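# Reproduce the reference drawing on the paper pad using markers

## Task

Using the markers, draw a copy of the reference image called 'drawing' on the paper pad. The image represents the entire sheet, and its upper edge matches the pad's long edge farthest from the robot. The scrap strip next to the pad does not count toward the result. For the whole episode, the right_gripper's thumb_ipl goal is capped at +82.3 degrees (the hinge's stop is at +108). Any larger goal is treated as +82.3, and hand_goal reports that value.

## Robot and tools

ROBOT. There are two UR-type arms. left_arm has its base near y = +0.340 m and carries a left hand. right_arm has its base near y = -0.403 m and carries a right hand. Both bases sit about 0.03 m out in x and 0.013 m up. Each hand is a four-digit LEAP-style hand with index, middle, ring and thumb, 16 motors in all. Its control point, the hand point, is just past the index and middle knuckles on the palm side.

FRAMES. Positions, orientations (quat wxyz) and velocities in results use the scene frame. Its origin is at table height, midway between the arms. +z is up, +x points out over the table, and +y points toward left_arm. Offsets you command are expressed in the current Hand target's own axes. In those axes +z runs along straight fingers toward the tips and +y points out of the palm face. On the right hand +x points away from the thumb, and on the left hand it points toward the thumb. A marker held in the fingers therefore usually draws with the palm facing down.

THE 48-NUMBER ROW. Every row lists both arms, with values in [-1, 1], in this order:
- left_arm dx, dy, dz, rx, ry, rz.
- 16 left-hand motor goals.
- left_gripper current_limit, speed.
- The same 24 numbers for right_arm and right_gripper.

The six pose numbers are an offset from that arm's Hand target at the moment the action or move begins. They are not absolute. A value of 1.0 equals 0.6 m of travel or 180 degrees, and rx, ry, rz together form a single rotation vector. Send all zeros to hold an arm at its Hand target.

The motor goals use this order: index_mcp, index_abd, index_pip, index_dip, middle_mcp, middle_abd, middle_pip, middle_dip, ring_mcp, ring_abd, ring_pip, ring_dip, thumb_cmc, thumb_axl, thumb_mcp, thumb_ipl. Each goal is an absolute hinge angle, scaled linearly between the hinge's two stops. Going toward -1 curls the fingers and swings the thumb in front of the palm. The straight values are: mcp +0.75, abd 0, pip +0.58, dip +0.70, thumb_cmc +0.71, thumb_axl +0.68, thumb_mcp +0.23, thumb_ipl +0.17.

current_limit maps -1..+1 onto 0..550 mA and never goes below 11 mA. speed sets how fast the goals move: (speed+1)/2 of 8.5 rad/s. The starting values are current_limit +0.4 and speed -0.6. A zero in a hand slot is a real goal, not a hold. To keep a hand as it is, copy back its hand_goal, hand_current_limit and hand_speed.

TOOLS.
- execute_actions(actions, cameras): actions is a list of up to 15 rows per action, each row one 1/30 s step. A short list repeats its final row. Every row is measured from the pose at the start of the action. Repeating the same offset in a later action moves the arm further. Images appear only when actions is empty or when cameras names them.
- move(target, speed, blend, stop_force, zero, blocking, cameras): target is a single 48-number row, or a list of up to 15 rows, all offsets from the same Hand targets. The hand follows straight paths. speed is in m/s, from 0.002 to 3.6, default 0.25, and rotation is capped at twice that value in rad/s. blend is a corner radius in m, with 0 meaning stop at each target. stop_force is in N, 3 to 120, and ends an arm's path when it meets that much resistance, which is useful for landing a marker on paper. zero defaults to true and re-zeros the sensor first. blocking=false returns after about 0.5 s and cannot be combined with stop_force. A move lasts at most 10 s. It does not avoid obstacles, so route paths around each arm's own base.
- wait(seconds 0..10), stop(), zoom_image(camera, region [x0,y0,x1,y1], at most 504 px per side).
- show_instructions() shows the reference image.
- zero_wrist_force(arm).
- read_manual(section).
- finished_scene(scene=1) ends the scene for good.

The cameras are cam_high, cam_low and cam_above (504x504), plus cam_left_wrist and cam_right_wrist (672x504). Use "all" to request every camera.

RESULTS. Results report:
- end_effector_position in m, orientation, and velocities.
- Hand target: the last commanded pose after clipping. Later offsets are measured from it, and the hand often comes to rest a little short of it.
- Joint positions and torques.
- Wrist force and torque in the tool's axes, plus a peak line.
- For each motor: hand_goal, hand_measured, hand_current_ma, and hand_state (moving, goal, blocked or overload).
- MOTOR HOT and fault lines.

A move adds a 'move:' line giving the ending (done, off_target, moving, held, fault) and the limits that applied (paced = clipped, held = steps withheld). The controller clips each commanded orientation to within 32 degrees of the current one.

AVOID.
- Pressing hard. The arms are stiff, so a target slightly below a firm surface can cause a fault stop. An outside force of about 150 N, or joint torque at its limit (wrist joints 24.9 N m), halts the arm for 10 s.
- Fast moves into contact. Approach the paper slowly with a small stop_force, and to lift off, command a point above the hand rather than repeating the press.
- Arms or hands touching each other. Any moderate contact between them can fail the scene.
- Letting markers fall or leaving anything off the table. A marker on the floor fails the task, so grip it firmly enough.
- Motor overload. A finger motor that stays at 495 mA or more for 5 s shuts off for 10 s.
- Overheating. Holding stretched poses or pushing against unreachable targets heats the motors, and at 85 °C the arm brakes for 30-60 s.
- Sweeping through the base. Passing close to an arm's own base can flip its shoulder posture.

Do not rely on thumb_ipl of the right hand going past +82.3 degrees.

Each tool is called after "Call:" as name(argument=value, ...) on one line, values as JSON.

Reference images:

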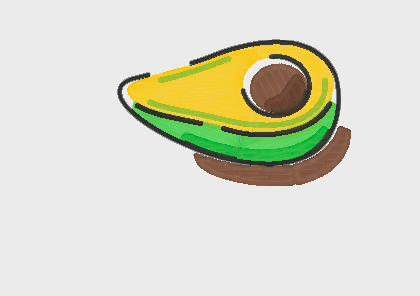

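## Session

Call:
execute_actions(actions=[])

Call:
show_instructions()

Scene clock: 0.00 s.
left_arm: end_effector_position=(+0.3485, +0.2625, +0.1693) hand_goal=(+0.754, +0.000, +0.576, +0.696, +0.754, +0.000, +0.576, +0.696, +0.754, +0.000, +0.576, +0.696, +0.714, +0.678, +0.226, +0.168) hand_measured=(+0.754, +0.000, +0.576, +0.696, +0.754, +0.000, +0.576, +0.696, +0.754, +0.000, +0.576, +0.696, +0.714, +0.678, +0.226, +0.168) hand_current_ma=(+0, +0, +0, +0, +0, +0, +0, +0, +0, +0, +0, +0, +0, +0, +0, +0) hand_state=(goal, goal, goal, goal, goal, goal, goal, goal, goal, goal, goal, goal, goal, goal, goal, goal) hand_current_limit=0.40 hand_speed=-0.60 end_effector_quat_wxyz=(-0.054, +0.786, +0.603, -0.129) | right_arm: end_effector_position=(+0.9179, -0.7070, +0.2115) hand_goal=(+0.754, +0.000, +0.576, +0.696, +0.754, +0.000, +0.576, +0.696, +0.754, +0.000, +0.576, +0.696, +0.714, +0.678, +0.226, +0.168) hand_measured=(+0.754, +0.000, +0.576, +0.696, +0.754, +0.000, +0.576, +0.696, +0.754, +0.000, +0.576, +0.696, +0.714, +0.678, +0.226, +0.168) hand_current_ma=(+0, +0, +0, +0, +0, +0, +0, +0, +0, +0, +0, +0, +0, +0, +0, +0) hand_state=(goal, goal, goal, goal, goal, goal, goal, goal, goal, goal, goal, goal, goal, goal, goal, goal) hand_current_limit=0.40 hand_speed=-0.60 end_effector_quat_wxyz=(+0.207, +0.948, +0.130, +0.204)
Joint positions: left_arm=[3.396 -1.075 -2.346 -1.572 1.571 0.517] | right_arm=[-0.386 -0.66 0.964 -2.441 -1.741 0.903]
Joint velocities: within noise
Joint torques (N m): no reading
Motor temperatures (°C): left_arm=[31 32 31 37 39 42] | right_arm=[35 36 30 34 42 38]
Wrist force (N): no reading
Wrist torque (N m): no reading
Wrist force, peak (N): no reading
Hand target: left_arm +0.3485, +0.2625, +0.1693; -0.054, +0.786, +0.603, -0.129 | right_arm +0.9179, -0.7070, +0.2115; +0.207, +0.948, +0.130, +0.204

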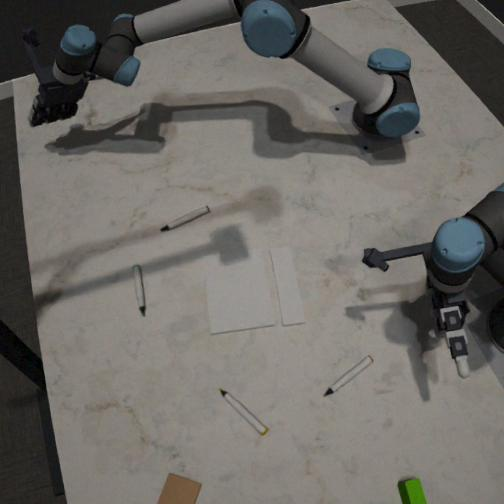

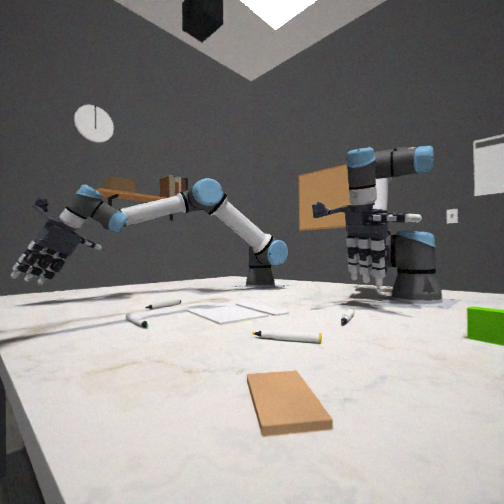

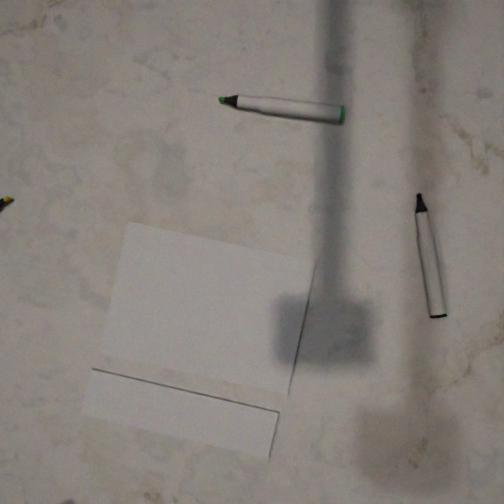

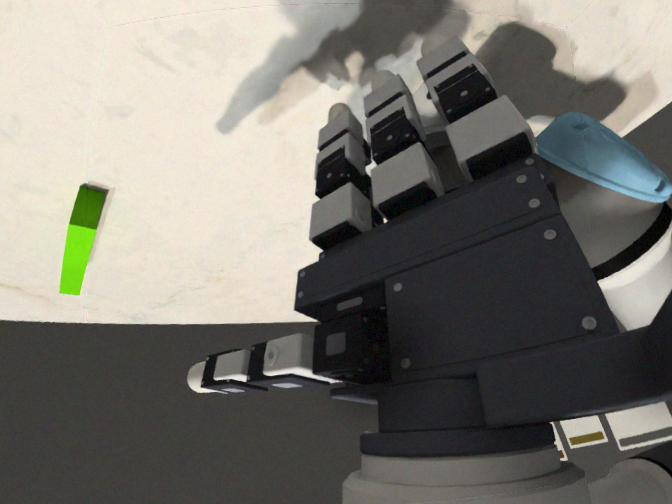

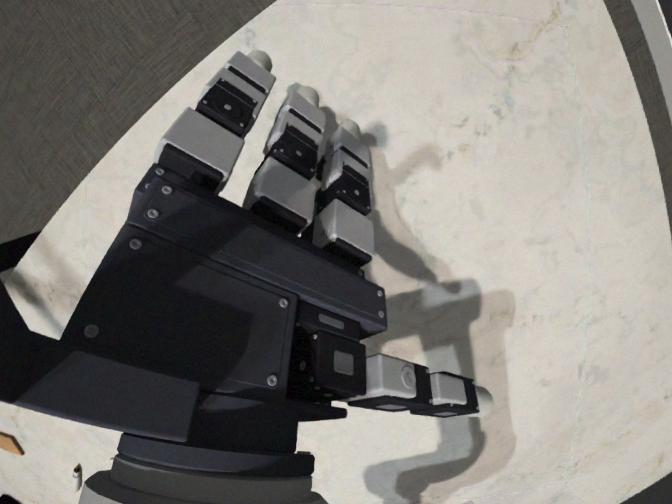

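Reference images for this scene: drawing.

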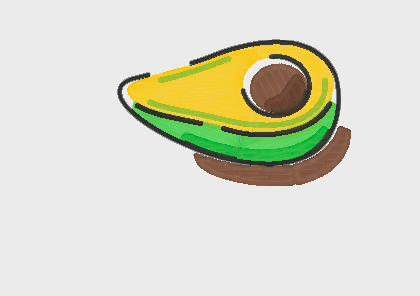

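Call:
zoom_image(camera="cam_high", region=[120, 180, 400, 460])

Call:
zoom_image(camera="cam_above", region=[0, 60, 480, 480])

Call:
zoom_image(camera="cam_low", region=[100, 280, 400, 450])

Scaled by 1.800 from the camera's 504x504 image, which has a finer 720x720 frame.

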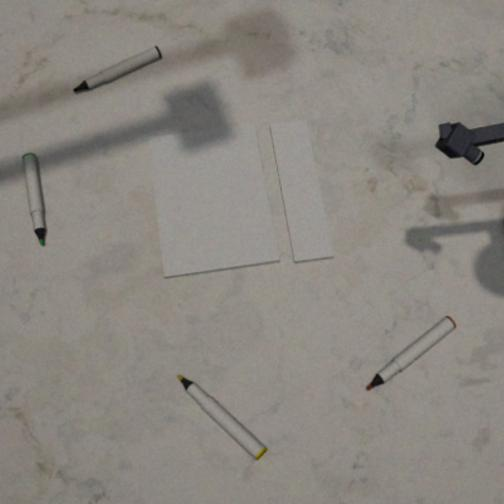

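Scaled by 1.050 from the camera's 504x504 image, which has a finer 720x720 frame.

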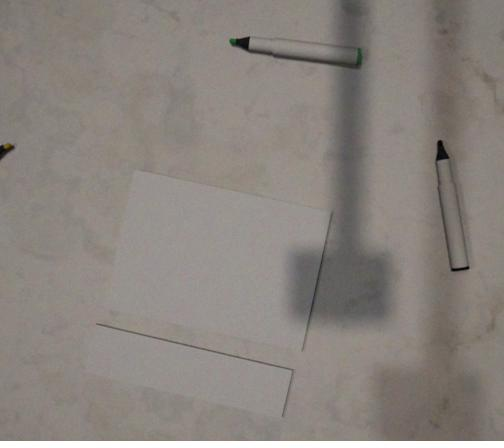

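Scaled by 1.680 from the camera's 504x504 image, which has a finer 720x720 frame.

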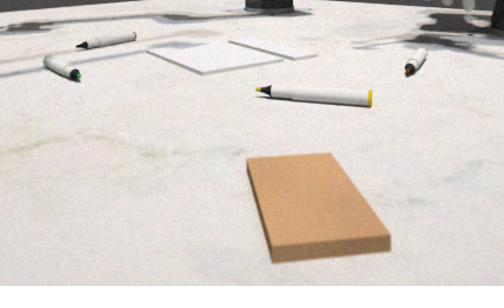

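Call:
move(target=[-0.0229,-0.0401,-0.1605,0,0,0, 0.182,0,-0.752,0.985, 0.182,0,-0.752,0.985, 0.918,0,0.576,0.696, -0.686,0.677,0.2247,0.0595, 0.4,-0.6, 0,0,0,0,0,0, 0.754,0,0.576,0.696,0.754,0,0.576,0.696,0.754,0,0.576,0.696,0.714,0.678,0.226,0.168,0.4,-0.6], speed=0.2, cameras=["cam_left_wrist","cam_high","cam_low"])

Scene clock: 421.07 s.
left_arm: end_effector_position=(+0.3484, +0.2624, +0.2695) hand_goal=(+0.182, +0.000, -0.752, +0.986, +0.182, +0.000, -0.752, +0.986, +0.918, +0.000, +0.576, +0.696, -0.686, +0.678, +0.224, +0.060) hand_measured=(+0.192, +0.000, -0.744, +0.984, +0.192, +0.000, -0.744, +0.984, +0.906, +0.000, +0.576, +0.696, -0.682, +0.678, +0.222, +0.062) hand_current_ma=(+34, +0, +27, -6, +36, +0, +28, -7, -40, +0, +2, +0, +13, -2, -10, +4) hand_state=(goal, goal, goal, goal, goal, goal, goal, goal, goal, goal, goal, goal, goal, goal, goal, goal) hand_current_limit=0.40 hand_speed=-0.60 end_effector_quat_wxyz=(-0.054, +0.786, +0.603, -0.129) | right_arm: end_effector_position=(+0.9179, -0.7070, +0.2115) hand_goal=(+0.754, +0.000, +0.576, +0.696, +0.754, +0.000, +0.576, +0.696, +0.754, +0.000, +0.576, +0.696, +0.714, +0.678, +0.226, +0.168) hand_measured=(+0.754, +0.000, +0.576, +0.696, +0.754, +0.000, +0.576, +0.696, +0.754, +0.000, +0.576, +0.696, +0.716, +0.678, +0.224, +0.168) hand_current_ma=(+1, +0, +0, +0, +1, +0, +0, +0, +1, +0, +0, +0, +1, -1, -2, +0) hand_state=(goal, goal, goal, goal, goal, goal, goal, goal, goal, goal, goal, goal, goal, goal, goal, goal) hand_current_limit=0.40 hand_speed=-0.60 end_effector_quat_wxyz=(+0.207, +0.948, +0.130, +0.204)
Joint positions: left_arm=[3.396 -1.034 -2.105 -1.853 1.571 0.517] | right_arm=[-0.386 -0.66 0.964 -2.441 -1.741 0.903]
Joint torques (N m): left_arm=[16.51 -7.76 28.41 -0.15 2.3 2.43] | right_arm=[0.73 -57.81 -21.76 -2.68 -0.43 0.36]
Wrist force (N): left_arm=[-0.2 0.4 -0.4] | right_arm=[0.0 0.3 -0.1]
Wrist torque (N m): left_arm=[0.23 0.07 -0.11] | right_arm=[0.05 0.00 0.02]
Wrist force, peak (N): left_arm=[-0.2 -0.2 -1.4] | right_arm=[-0.3 0.4 -0.5]
Hand target: left_arm +0.3484, +0.2624, +0.2695; -0.054, +0.786, +0.603, -0.129 | right_arm +0.9179, -0.7070, +0.2115; +0.207, +0.948, +0.130, +0.204
Off the commanded pose: left_arm 0.000 m, 0 deg | right_arm 0.000 m, 0 deg.
move: done
Images, in order (width x height): cam_high 504x504, cam_low 504x504, cam_left_wrist 672x504.

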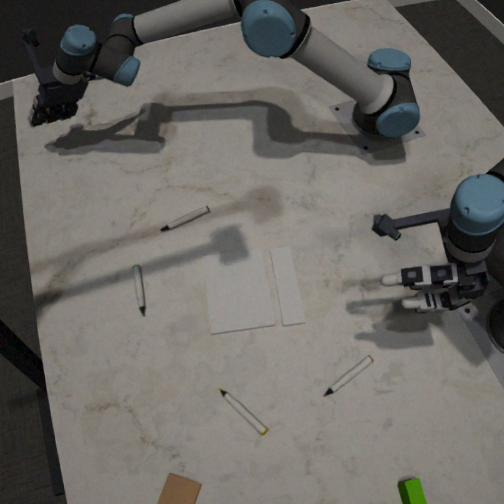

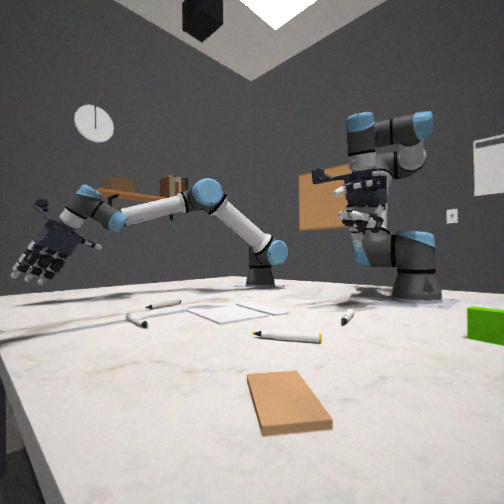

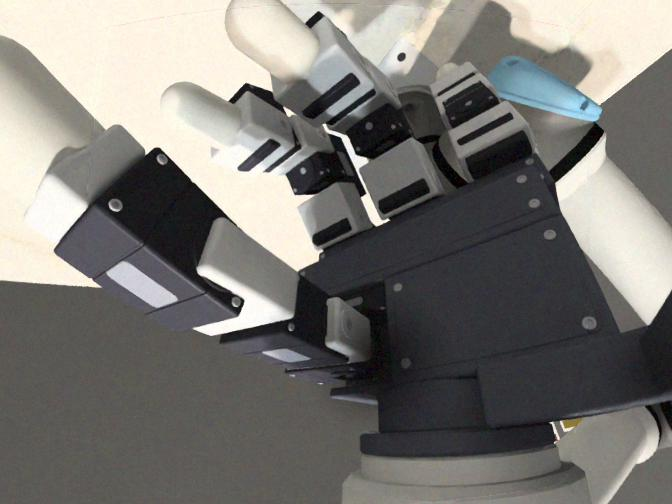

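Call:
move(target=[0.1160,0.0408,0.1808,0.2315,0.1997,0.2161, 0.182,0,-0.752,0.985, 0.182,0,-0.752,0.985, 0.918,0,0.576,0.696, -0.686,0.677,0.2247,0.0595, 0.4,-0.6, 0,0,0,0,0,0, 0.754,0,0.576,0.696,0.754,0,0.576,0.696,0.754,0,0.576,0.696,0.714,0.678,0.226,0.168,0.4,-0.6], speed=0.25, cameras=["all"])

Scene clock: 445.20 s.
left_arm: end_effector_position=(+0.3590, +0.3152, +0.1499) hand_goal=(+0.182, +0.000, -0.752, +0.986, +0.182, +0.000, -0.752, +0.986, +0.918, +0.000, +0.576, +0.696, -0.686, +0.678, +0.224, +0.060) hand_measured=(+0.184, +0.000, -0.744, +0.984, +0.184, +0.000, -0.744, +0.984, +0.906, +0.000, +0.576, +0.696, -0.684, +0.678, +0.222, +0.062) hand_current_ma=(+6, +0, +27, -6, +6, +0, +28, -7, -40, +0, +1, +0, +9, -2, -10, +4) hand_state=(goal, goal, goal, goal, goal, goal, goal, goal, goal, goal, goal, goal, goal, goal, goal, goal) hand_current_limit=0.40 hand_speed=-0.60 end_effector_quat_wxyz=(-0.452, +0.866, +0.190, -0.099) | right_arm: end_effector_position=(+0.9179, -0.7070, +0.2115) hand_goal=(+0.754, +0.000, +0.576, +0.696, +0.754, +0.000, +0.576, +0.696, +0.754, +0.000, +0.576, +0.696, +0.714, +0.678, +0.226, +0.168) hand_measured=(+0.754, +0.000, +0.576, +0.696, +0.754, +0.000, +0.576, +0.696, +0.754, +0.000, +0.576, +0.696, +0.716, +0.678, +0.224, +0.168) hand_current_ma=(+1, +0, +0, +0, +1, +0, +0, +0, +1, +0, +0, +0, +1, -1, -2, +0) hand_state=(goal, goal, goal, goal, goal, goal, goal, goal, goal, goal, goal, goal, goal, goal, goal, goal) hand_current_limit=0.40 hand_speed=-0.60 end_effector_quat_wxyz=(+0.207, +0.948, +0.130, +0.204)
Joint positions: left_arm=[3.066 -1.46 -2.187 -1.672 2.371 0.801] | right_arm=[-0.386 -0.66 0.964 -2.441 -1.741 0.903]
Joint torques (N m): left_arm=[-11.83 7.65 12.98 3.73 3.43 2.39] | right_arm=[0.56 -57.9 -21.94 -2.93 -0.54 0.27]
Wrist force (N): left_arm=[-0.2 0.8 -0.2] | right_arm=[0.2 0.0 0.0]
Wrist torque (N m): left_arm=[0.20 -0.04 -0.25] | right_arm=[-0.01 -0.03 0.02]
Wrist force, peak (N): left_arm=[-0.3 1.1 0.2] | right_arm=[-0.7 0.0 -0.3]
Hand target: left_arm +0.3590, +0.3152, +0.1499; -0.452, +0.866, +0.190, -0.099 | right_arm +0.9179, -0.7070, +0.2115; +0.207, +0.948, +0.130, +0.204
Off the commanded pose: left_arm 0.000 m, 0 deg | right_arm 0.000 m, 0 deg.
move: done

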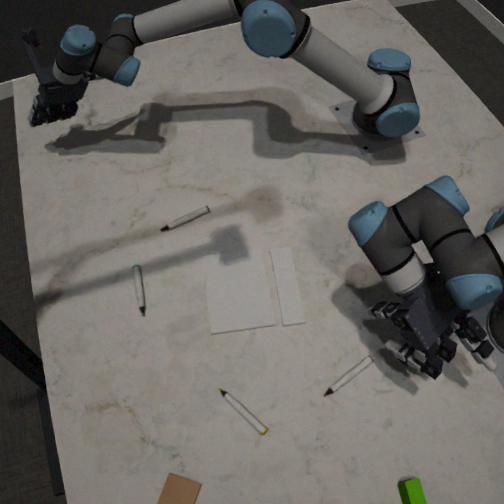

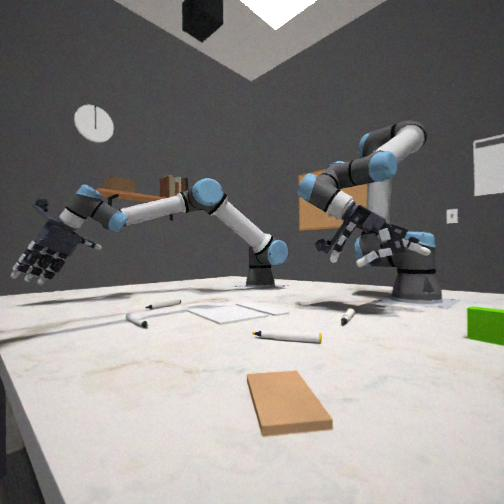

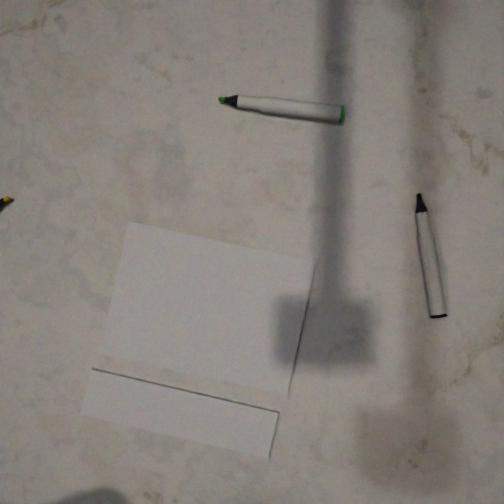

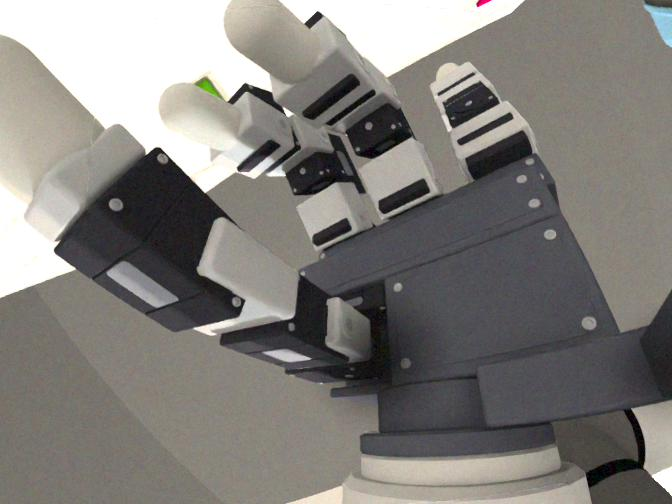

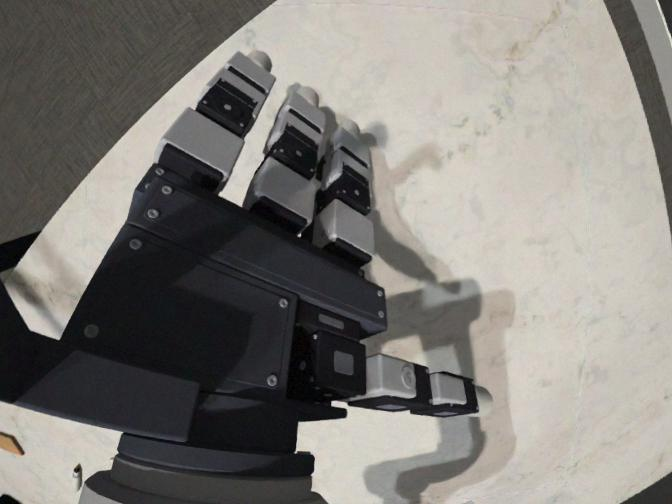

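Call:
zoom_image(camera="cam_high", region=[304, 180, 504, 440])

Scaled by 1.938 from the camera's 504x504 image, which has a finer 720x720 frame.

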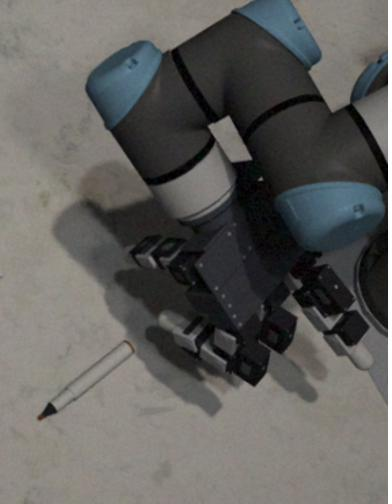

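Call:
zoom_image(camera="cam_high", region=[360, 270, 504, 414])

Call:
zoom_image(camera="cam_low", region=[290, 180, 450, 340])

Scaled by 3.500 from the camera's 504x504 image, which has a finer 720x720 frame.

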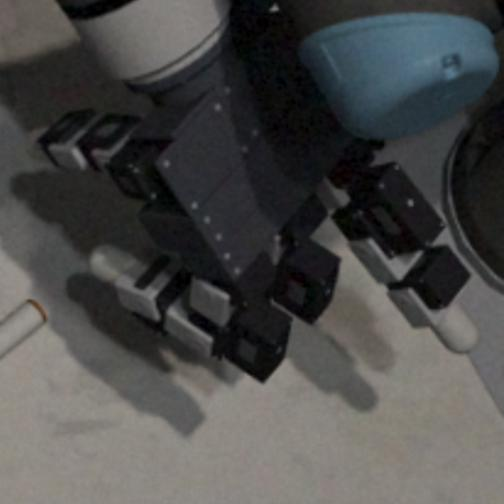

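Scaled by 3.150 from the camera's 504x504 image, which has a finer 720x720 frame.

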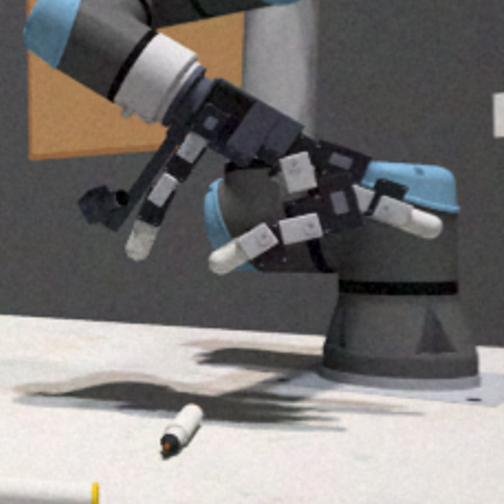

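Call:
move(target=[0.099,0.0913,-0.0138,0,0,0, 0.182,0,-0.752,0.985, 0.182,0,-0.752,0.985, 0.918,0,0.576,0.696, -0.686,0.677,0.2247,0.0595, 0.4,-0.6, 0,0,0,0,0,0, 0.754,0,0.576,0.696,0.754,0,0.576,0.696,0.754,0,0.576,0.696,0.714,0.678,0.226,0.168,0.4,-0.6], speed=0.2, cameras=["cam_high","cam_low","cam_left_wrist","cam_above"])

Call:
zoom_image(camera="cam_high", region=[290, 240, 504, 454])

Call:
zoom_image(camera="cam_low", region=[260, 180, 440, 360])

Scene clock: 616.03 s.
left_arm: end_effector_position=(+0.4289, +0.3054, +0.1098) hand_goal=(+0.182, +0.000, -0.752, +0.986, +0.182, +0.000, -0.752, +0.986, +0.918, +0.000, +0.576, +0.696, -0.686, +0.678, +0.224, +0.060) hand_measured=(+0.184, +0.000, -0.744, +0.984, +0.184, +0.000, -0.744, +0.984, +0.906, +0.000, +0.576, +0.696, -0.684, +0.678, +0.222, +0.062) hand_current_ma=(+4, +0, +26, -6, +5, +0, +27, -7, -40, +0, +0, +0, +7, -2, -10, +4) hand_state=(goal, goal, goal, goal, goal, goal, goal, goal, goal, goal, goal, goal, goal, goal, goal, goal) hand_current_limit=0.40 hand_speed=-0.60 end_effector_quat_wxyz=(-0.452, +0.866, +0.190, -0.099) | right_arm: end_effector_position=(+0.9179, -0.7070, +0.2115) hand_goal=(+0.754, +0.000, +0.576, +0.696, +0.754, +0.000, +0.576, +0.696, +0.754, +0.000, +0.576, +0.696, +0.714, +0.678, +0.226, +0.168) hand_measured=(+0.754, +0.000, +0.576, +0.696, +0.754, +0.000, +0.576, +0.696, +0.754, +0.000, +0.576, +0.696, +0.716, +0.678, +0.224, +0.168) hand_current_ma=(+1, +0, +0, +0, +1, +0, +0, +0, +1, +0, +0, +0, +1, -1, -2, +0) hand_state=(goal, goal, goal, goal, goal, goal, goal, goal, goal, goal, goal, goal, goal, goal, goal, goal) hand_current_limit=0.40 hand_speed=-0.60 end_effector_quat_wxyz=(+0.207, +0.948, +0.130, +0.204)
Joint positions: left_arm=[3.055 -1.689 -2.076 -1.563 2.365 0.789] | right_arm=[-0.386 -0.66 0.964 -2.441 -1.741 0.903]
Joint torques (N m): left_arm=[-12.47 17.66 24.94 3.89 -1.54 -2.59] | right_arm=[1.25 -58.57 -22.11 -3.16 -0.63 0.27]
Wrist force (N): left_arm=[-0.3 0.8 -0.3] | right_arm=[0.0 0.1 -0.1]
Wrist torque (N m): left_arm=[0.21 -0.02 -0.18] | right_arm=[0.02 0.01 0.00]
Wrist force, peak (N): left_arm=[0.8 1.5 -0.5] | right_arm=[0.2 -0.1 -0.6]
Hand target: left_arm +0.4289, +0.3054, +0.1097; -0.452, +0.866, +0.190, -0.099 | right_arm +0.9179, -0.7070, +0.2115; +0.207, +0.948, +0.130, +0.204
Off the commanded pose: left_arm 0.000 m, 0 deg | right_arm 0.000 m, 0 deg.
move: done
Images, in order (width x height): cam_high 504x504, cam_low 504x504, cam_above 504x504, cam_left_wrist 672x504.

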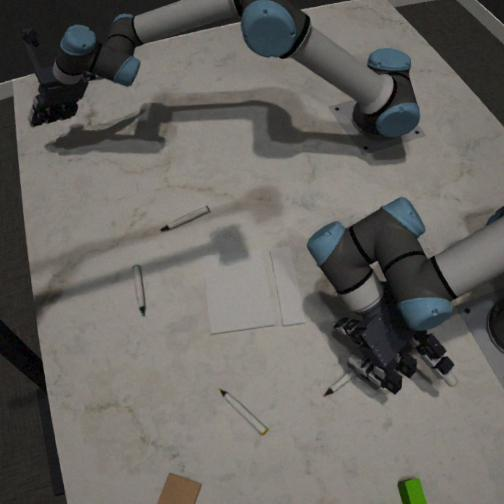

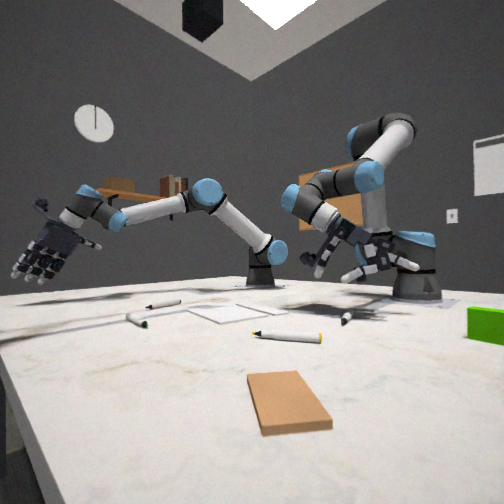

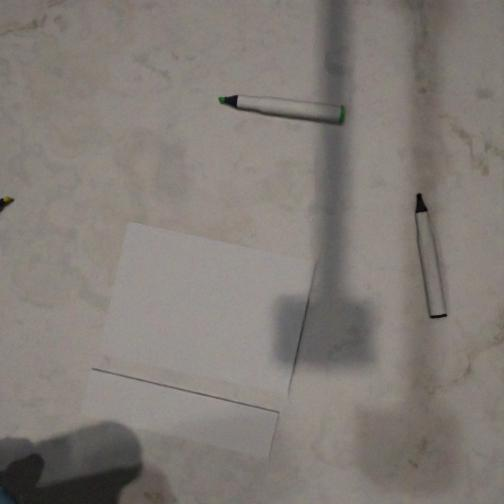

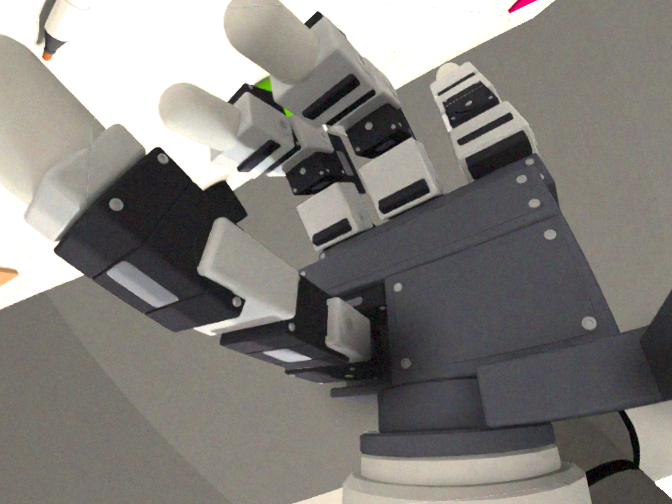

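Scaled by 2.355 from the camera's 504x504 image, which has a finer 720x720 frame.

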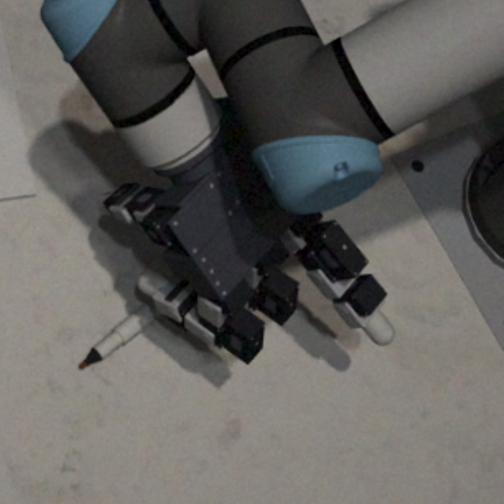

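Scaled by 2.800 from the camera's 504x504 image, which has a finer 720x720 frame.

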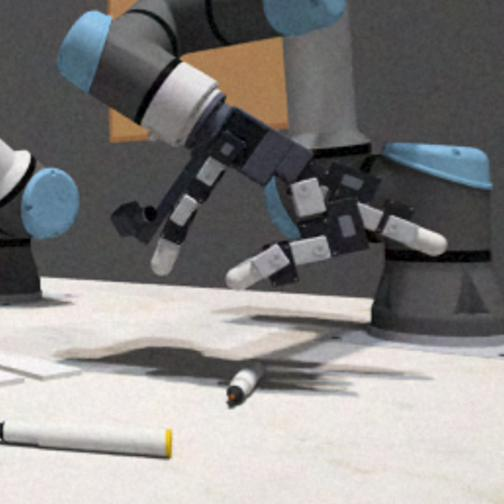

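Call:
move(target=[0.03,0.0478,0.0537,0,0,0, 0.182,0,-0.752,0.985, 0.182,0,-0.752,0.985, 0.918,0,0.576,0.696, -0.686,0.677,0.2247,0.0595, 0.4,-0.6, 0,0,0,0,0,0, 0.754,0,0.576,0.696,0.754,0,0.576,0.696,0.754,0,0.576,0.696,0.714,0.678,0.226,0.168,0.4,-0.6], speed=0.15, cameras=["cam_high","cam_low","cam_left_wrist"])

Call:
zoom_image(camera="cam_high", region=[290, 300, 430, 440])

Call:
zoom_image(camera="cam_low", region=[290, 230, 430, 370])

Scene clock: 645.17 s.
left_arm: end_effector_position=(+0.4411, +0.3220, +0.0678) hand_goal=(+0.182, +0.000, -0.752, +0.986, +0.182, +0.000, -0.752, +0.986, +0.918, +0.000, +0.576, +0.696, -0.686, +0.678, +0.224, +0.060) hand_measured=(+0.184, +0.000, -0.744, +0.984, +0.184, +0.000, -0.744, +0.984, +0.906, +0.000, +0.576, +0.696, -0.684, +0.678, +0.222, +0.062) hand_current_ma=(+4, +0, +26, -6, +5, +0, +27, -7, -40, +0, +0, +0, +7, -2, -10, +4) hand_state=(goal, goal, goal, goal, goal, goal, goal, goal, goal, goal, goal, goal, goal, goal, goal, goal) hand_current_limit=0.40 hand_speed=-0.60 end_effector_quat_wxyz=(-0.452, +0.866, +0.190, -0.099) | right_arm: end_effector_position=(+0.9179, -0.7070, +0.2115) hand_goal=(+0.754, +0.000, +0.576, +0.696, +0.754, +0.000, +0.576, +0.696, +0.754, +0.000, +0.576, +0.696, +0.714, +0.678, +0.226, +0.168) hand_measured=(+0.754, +0.000, +0.576, +0.696, +0.754, +0.000, +0.576, +0.696, +0.754, +0.000, +0.576, +0.696, +0.716, +0.678, +0.224, +0.168) hand_current_ma=(+1, +0, +0, +0, +1, +0, +0, +0, +1, +0, +0, +0, +1, -1, -2, +0) hand_state=(goal, goal, goal, goal, goal, goal, goal, goal, goal, goal, goal, goal, goal, goal, goal, goal) hand_current_limit=0.40 hand_speed=-0.60 end_effector_quat_wxyz=(+0.207, +0.948, +0.130, +0.204)
Joint positions: left_arm=[3.094 -1.775 -2.118 -1.402 2.387 0.835] | right_arm=[-0.386 -0.66 0.964 -2.441 -1.741 0.903]
Joint torques (N m): left_arm=[15.6 19.66 9.11 4.15 3.37 2.45] | right_arm=[0.59 -58.83 -22.37 -3.17 -0.65 0.36]
Wrist force (N): left_arm=[0.0 0.3 -0.4] | right_arm=[0.0 0.3 -0.3]
Wrist torque (N m): left_arm=[0.14 -0.06 -0.21] | right_arm=[0.07 0.00 0.02]
Wrist force, peak (N): left_arm=[-0.4 0.2 -1.0] | right_arm=[-0.3 0.2 -0.6]
Hand target: left_arm +0.4411, +0.3220, +0.0678; -0.452, +0.866, +0.190, -0.099 | right_arm +0.9179, -0.7070, +0.2115; +0.207, +0.948, +0.130, +0.204
Off the commanded pose: left_arm 0.000 m, 0 deg | right_arm 0.000 m, 0 deg.
move: done
Images, in order (width x height): cam_high 504x504, cam_low 504x504, cam_left_wrist 672x504.

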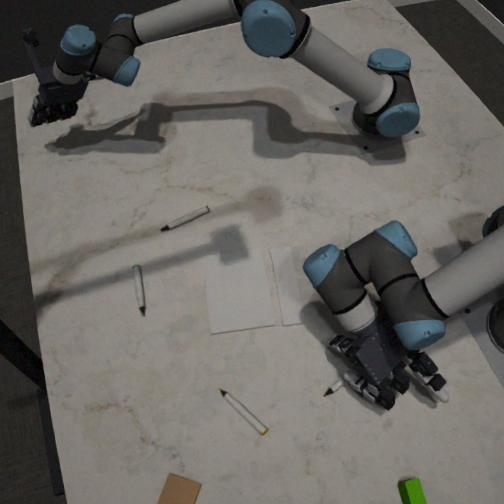

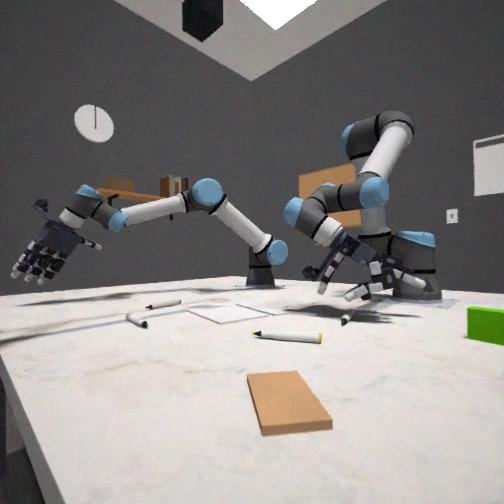

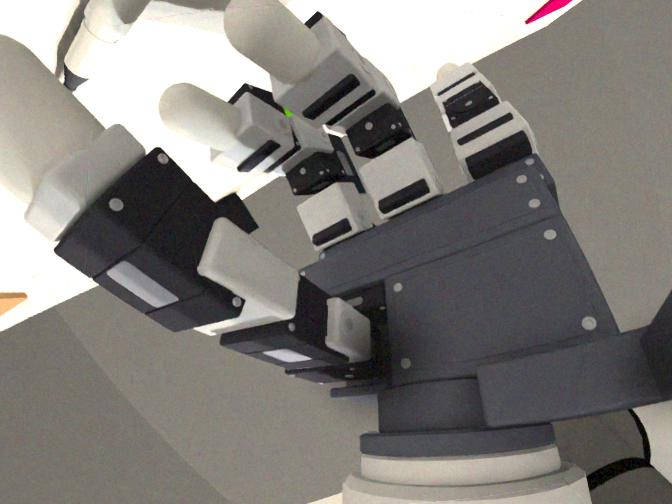

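Scaled by 3.600 from the camera's 504x504 image, which has a finer 720x720 frame.

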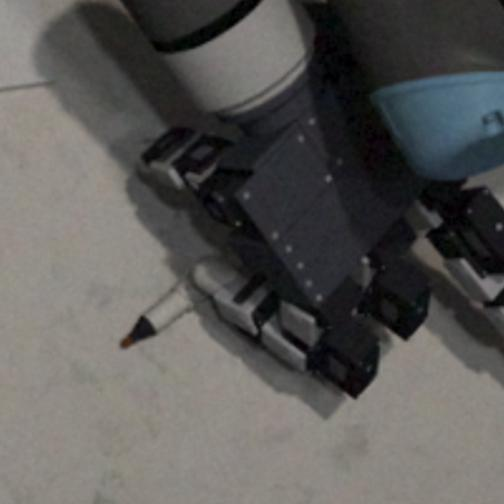

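Scaled by 3.600 from the camera's 504x504 image, which has a finer 720x720 frame.

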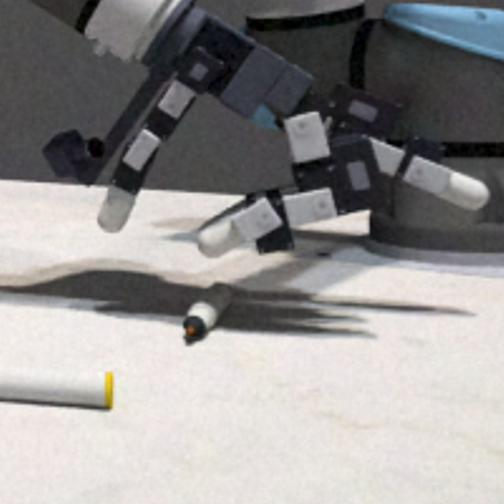

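Call:
move(target=[-0.0417,0.0246,0.0376,0,0,0, 0.182,0,-0.752,0.985, 0.182,0,-0.752,0.985, 0.918,0,0.576,0.696, -0.686,0.677,0.2247,0.0595, 0.4,-0.6, 0,0,0,0,0,0, 0.754,0,0.576,0.696,0.754,0,0.576,0.696,0.754,0,0.576,0.696,0.714,0.678,0.226,0.168,0.4,-0.6], speed=0.1, cameras=["cam_high","cam_low","cam_left_wrist"])

Call:
zoom_image(camera="cam_high", region=[290, 300, 430, 440])

Call:
zoom_image(camera="cam_low", region=[290, 230, 430, 370])

Call:
zoom_image(camera="cam_left_wrist", region=[0, 0, 400, 300])

Scene clock: 667.30 s.
left_arm: end_effector_position=(+0.4143, +0.3207, +0.0428) hand_goal=(+0.182, +0.000, -0.752, +0.986, +0.182, +0.000, -0.752, +0.986, +0.918, +0.000, +0.576, +0.696, -0.686, +0.678, +0.224, +0.060) hand_measured=(+0.184, +0.000, -0.744, +0.984, +0.184, +0.000, -0.744, +0.984, +0.906, +0.000, +0.576, +0.696, -0.684, +0.678, +0.222, +0.062) hand_current_ma=(+4, +0, +26, -6, +5, +0, +27, -7, -40, +0, +0, +0, +7, -2, -10, +4) hand_state=(goal, goal, goal, goal, goal, goal, goal, goal, goal, goal, goal, goal, goal, goal, goal, goal) hand_current_limit=0.40 hand_speed=-0.60 end_effector_quat_wxyz=(-0.452, +0.866, +0.190, -0.099) | right_arm: end_effector_position=(+0.9179, -0.7070, +0.2115) hand_goal=(+0.754, +0.000, +0.576, +0.696, +0.754, +0.000, +0.576, +0.696, +0.754, +0.000, +0.576, +0.696, +0.714, +0.678, +0.226, +0.168) hand_measured=(+0.754, +0.000, +0.576, +0.696, +0.754, +0.000, +0.576, +0.696, +0.754, +0.000, +0.576, +0.696, +0.716, +0.678, +0.224, +0.168) hand_current_ma=(+1, +0, +0, +0, +1, +0, +0, +0, +1, +0, +0, +0, +1, -1, -2, +0) hand_state=(goal, goal, goal, goal, goal, goal, goal, goal, goal, goal, goal, goal, goal, goal, goal, goal) hand_current_limit=0.40 hand_speed=-0.60 end_effector_quat_wxyz=(+0.207, +0.948, +0.130, +0.204)
Joint positions: left_arm=[3.088 -1.773 -2.209 -1.317 2.384 0.828] | right_arm=[-0.386 -0.66 0.964 -2.441 -1.741 0.903]
Joint torques (N m): left_arm=[-12.06 17.96 7.97 3.86 -1.41 1.8] | right_arm=[0.76 -59.33 -23.19 -3.31 -0.77 0.27]
Wrist force (N): left_arm=[0.2 0.6 -0.3] | right_arm=[-0.5 0.0 0.0]
Wrist torque (N m): left_arm=[0.15 -0.09 -0.11] | right_arm=[0.00 0.06 -0.04]
Wrist force, peak (N): left_arm=[0.4 0.4 -0.8] | right_arm=[-0.6 0.2 -0.6]
Hand target: left_arm +0.4142, +0.3207, +0.0428; -0.452, +0.866, +0.190, -0.099 | right_arm +0.9179, -0.7070, +0.2115; +0.207, +0.948, +0.130, +0.204
Off the commanded pose: left_arm 0.000 m, 0 deg | right_arm 0.000 m, 0 deg.
move: done
Images, in order (width x height): cam_high 504x504, cam_low 504x504, cam_left_wrist 672x504.

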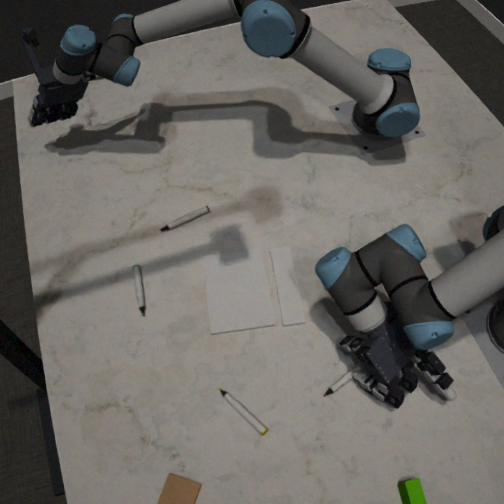

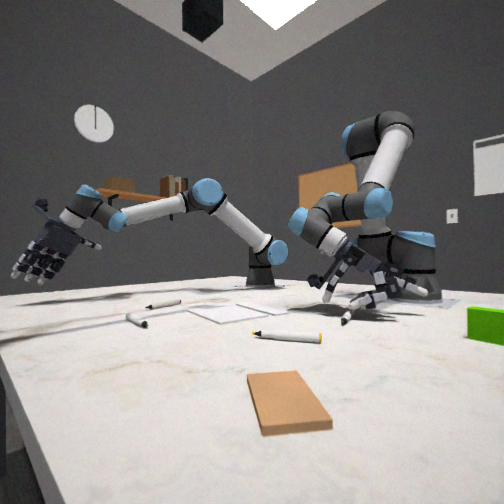

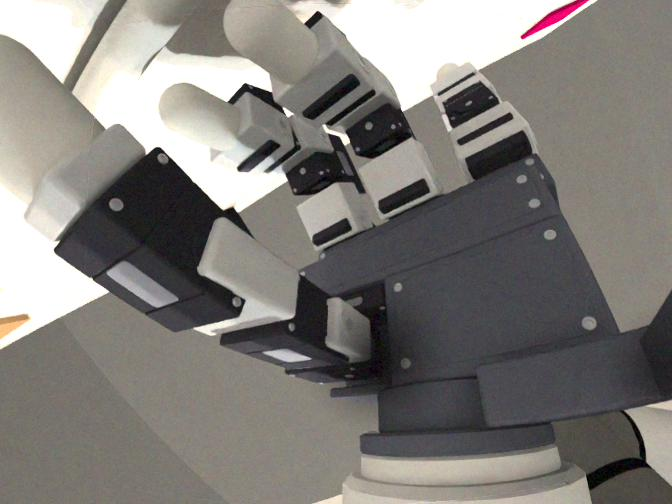

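Scaled by 3.600 from the camera's 504x504 image, which has a finer 720x720 frame.

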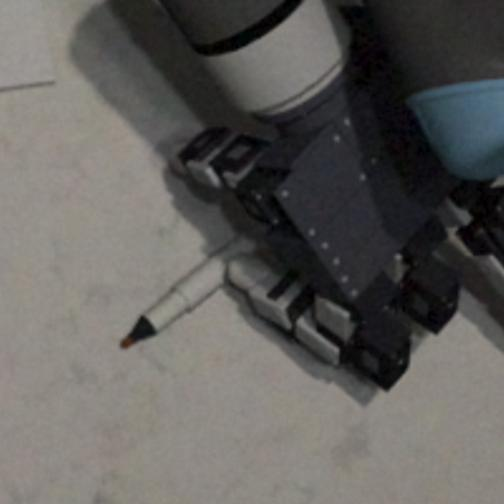

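Scaled by 3.600 from the camera's 504x504 image, which has a finer 720x720 frame.

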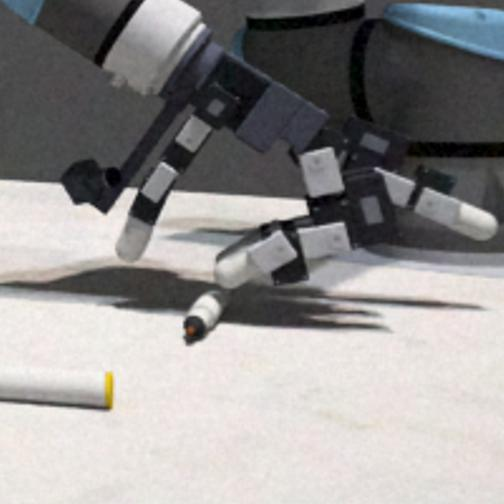

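Scaled by 1.260 from the camera's 672x504 image, which has a finer 960x720 frame.

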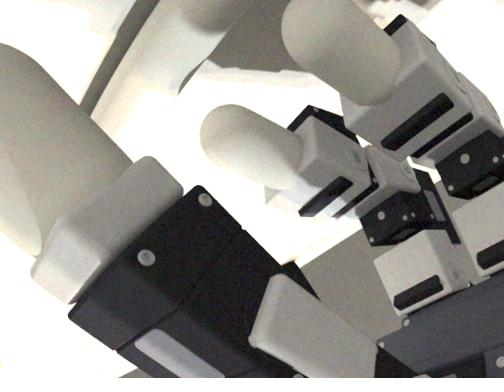

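Call:
move(target=[0,0.0153,0.0188,0,0,0, 0.182,0,-0.752,0.985, 0.182,0,-0.752,0.985, 0.918,0,0.576,0.696, -0.686,0.677,0.2247,0.0595, 0.4,-0.6, 0,0,0,0,0,0, 0.754,0,0.576,0.696,0.754,0,0.576,0.696,0.754,0,0.576,0.696,0.714,0.678,0.226,0.168,0.4,-0.6], speed=0.05)

Call:
move(target=[0,0.0218,0.0153,0,0,0, 0.182,0,-0.752,0.985, 0.182,0,-0.752,0.985, 0.918,0,0.576,0.696, -0.686,0.677,0.2247,0.0595, 0.4,-0.6, 0,0,0,0,0,0, 0.754,0,0.576,0.696,0.754,0,0.576,0.696,0.754,0,0.576,0.696,0.714,0.678,0.226,0.168,0.4,-0.6], speed=0.01, stop_force=4, cameras=["cam_high","cam_low","cam_left_wrist"])

Call:
zoom_image(camera="cam_low", region=[290, 230, 430, 370])

Call:
zoom_image(camera="cam_left_wrist", region=[0, 0, 400, 300])

Scene clock: 685.50 s.
left_arm: end_effector_position=(+0.4126, +0.3244, +0.0288) hand_goal=(+0.182, +0.000, -0.752, +0.986, +0.182, +0.000, -0.752, +0.986, +0.918, +0.000, +0.576, +0.696, -0.686, +0.678, +0.224, +0.060) hand_measured=(+0.184, +0.000, -0.744, +0.984, +0.184, +0.000, -0.746, +0.984, +0.906, +0.000, +0.576, +0.696, -0.684, +0.678, +0.222, +0.062) hand_current_ma=(+4, +0, +26, -6, +4, +0, +21, -7, -40, +0, +0, +0, +7, -2, -10, +4) hand_state=(goal, goal, goal, goal, goal, goal, goal, goal, goal, goal, goal, goal, goal, goal, goal, goal) hand_current_limit=0.40 hand_speed=-0.60 end_effector_quat_wxyz=(-0.452, +0.866, +0.190, -0.099) | right_arm: end_effector_position=(+0.9179, -0.7070, +0.2115) hand_goal=(+0.754, +0.000, +0.576, +0.696, +0.754, +0.000, +0.576, +0.696, +0.754, +0.000, +0.576, +0.696, +0.714, +0.678, +0.226, +0.168) hand_measured=(+0.754, +0.000, +0.576, +0.696, +0.754, +0.000, +0.576, +0.696, +0.754, +0.000, +0.576, +0.696, +0.716, +0.678, +0.224, +0.168) hand_current_ma=(+1, +0, +0, +0, +1, +0, +0, +0, +1, +0, +0, +0, +1, -1, -2, +0) hand_state=(goal, goal, goal, goal, goal, goal, goal, goal, goal, goal, goal, goal, goal, goal, goal, goal) hand_current_limit=0.40 hand_speed=-0.60 end_effector_quat_wxyz=(+0.207, +0.948, +0.130, +0.204)
Joint positions: left_arm=[3.096 -1.8 -2.231 -1.262 2.388 0.838] | right_arm=[-0.386 -0.66 0.964 -2.441 -1.741 0.903]
Joint torques (N m): left_arm=[15.67 18.83 7.56 4.08 3.36 2.36] | right_arm=[0.31 -59.68 -23.55 -3.39 -0.71 0.37]
Wrist force (N): left_arm=[0.1 0.6 -0.2] | right_arm=[-0.1 0.1 -0.2]
Wrist torque (N m): left_arm=[0.15 -0.06 -0.18] | right_arm=[0.02 0.01 0.00]
Wrist force, peak (N): left_arm=[0.0 0.8 -0.2] | right_arm=[-0.3 0.5 -0.4]
Hand target: left_arm +0.4126, +0.3244, +0.0288; -0.452, +0.866, +0.190, -0.099 | right_arm +0.9179, -0.7070, +0.2115; +0.207, +0.948, +0.130, +0.204
Off the commanded pose: left_arm 0.000 m, 0 deg | right_arm 0.000 m, 0 deg.
move: done

Scene clock: 687.83 s.
left_arm: end_effector_position=(+0.4126, +0.3244, +0.0165) hand_goal=(+0.182, +0.000, -0.752, +0.986, +0.182, +0.000, -0.752, +0.986, +0.918, +0.000, +0.576, +0.696, -0.686, +0.678, +0.224, +0.060) hand_measured=(+0.178, +0.000, -0.762, +0.982, +0.178, +0.000, -0.762, +0.982, +0.906, +0.000, +0.576, +0.696, -0.684, +0.678, +0.222, +0.062) hand_current_ma=(-10, +0, -34, -10, -10, +0, -34, -10, -40, +0, +0, +0, +7, -2, -10, +4) hand_state=(goal, goal, goal, goal, goal, goal, goal, goal, goal, goal, goal, goal, goal, goal, goal, goal) hand_current_limit=0.40 hand_speed=-0.60 end_effector_quat_wxyz=(-0.452, +0.866, +0.190, -0.099) | right_arm: end_effector_position=(+0.9179, -0.7070, +0.2115) hand_goal=(+0.754, +0.000, +0.576, +0.696, +0.754, +0.000, +0.576, +0.696, +0.754, +0.000, +0.576, +0.696, +0.714, +0.678, +0.226, +0.168) hand_measured=(+0.754, +0.000, +0.576, +0.696, +0.754, +0.000, +0.576, +0.696, +0.754, +0.000, +0.576, +0.696, +0.716, +0.678, +0.224, +0.168) hand_current_ma=(+1, +0, +0, +0, +1, +0, +0, +0, +1, +0, +0, +0, +1, -1, -2, +0) hand_state=(goal, goal, goal, goal, goal, goal, goal, goal, goal, goal, goal, goal, goal, goal, goal, goal) hand_current_limit=0.40 hand_speed=-0.60 end_effector_quat_wxyz=(+0.207, +0.948, +0.130, +0.204)
Joint positions: left_arm=[3.096 -1.829 -2.241 -1.223 2.388 0.838] | right_arm=[-0.386 -0.66 0.964 -2.441 -1.741 0.903]
Joint torques (N m): left_arm=[12.07 34.95 19.99 -0.77 2.68 1.75] | right_arm=[0.78 -59.67 -23.62 -3.6 -0.7 0.35]
Wrist force (N): left_arm=[0.1 -0.1 -0.9] | right_arm=[-0.1 0.1 -0.1]
Wrist torque (N m): left_arm=[0.08 -0.06 -0.18] | right_arm=[0.02 0.01 0.00]
Wrist force, peak (N): left_arm=[0.2 -4.2 -0.8] | right_arm=[-0.3 0.1 -0.6]
Hand target: left_arm +0.4126, +0.3244, +0.0165; -0.452, +0.866, +0.190, -0.099 (not the last commanded pose) | right_arm +0.9179, -0.7070, +0.2115; +0.207, +0.948, +0.130, +0.204
Off the commanded pose: left_arm 0.004 m, 0 deg | right_arm 0.000 m, 0 deg.
move: contact (left_arm)
Images, in order (width x height): cam_high 504x504, cam_low 504x504, cam_left_wrist 672x504.

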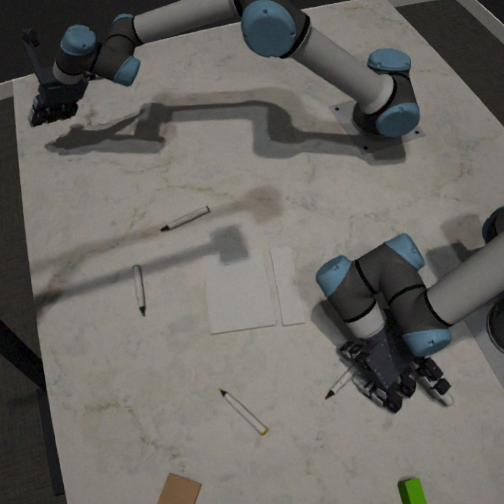

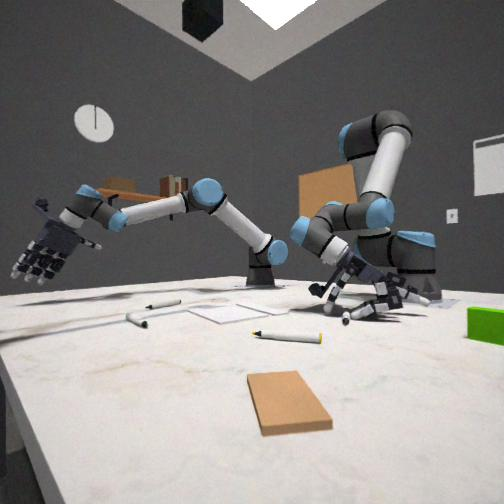

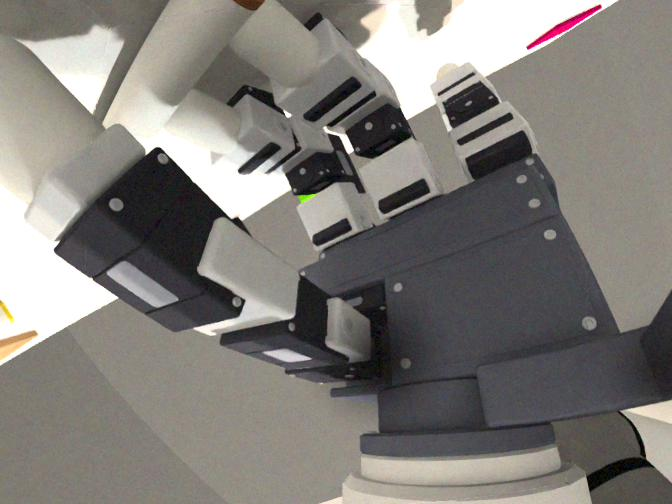

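Scaled by 3.600 from the camera's 504x504 image, which has a finer 720x720 frame.

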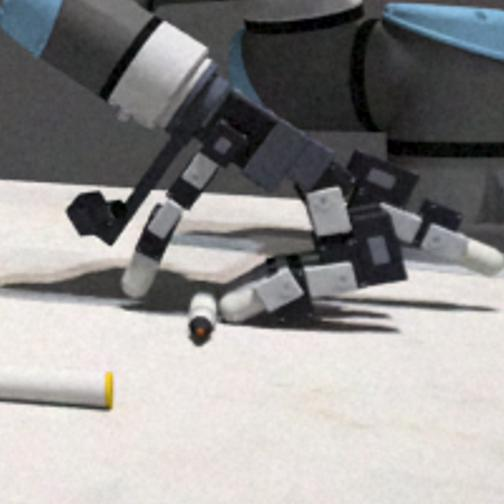

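Scaled by 1.260 from the camera's 672x504 image, which has a finer 960x720 frame.

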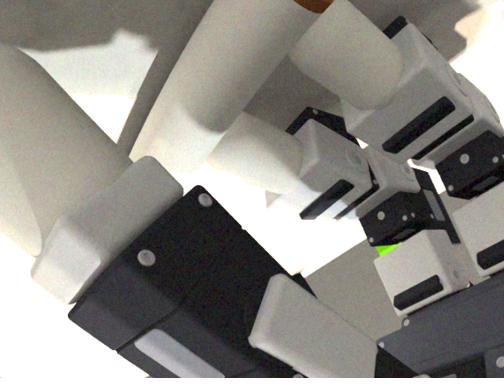

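Call:
zoom_image(camera="cam_high", region=[290, 300, 430, 440])

Scaled by 3.600 from the camera's 504x504 image, which has a finer 720x720 frame.

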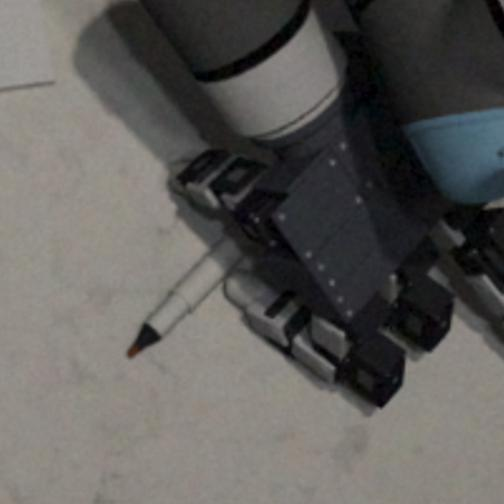

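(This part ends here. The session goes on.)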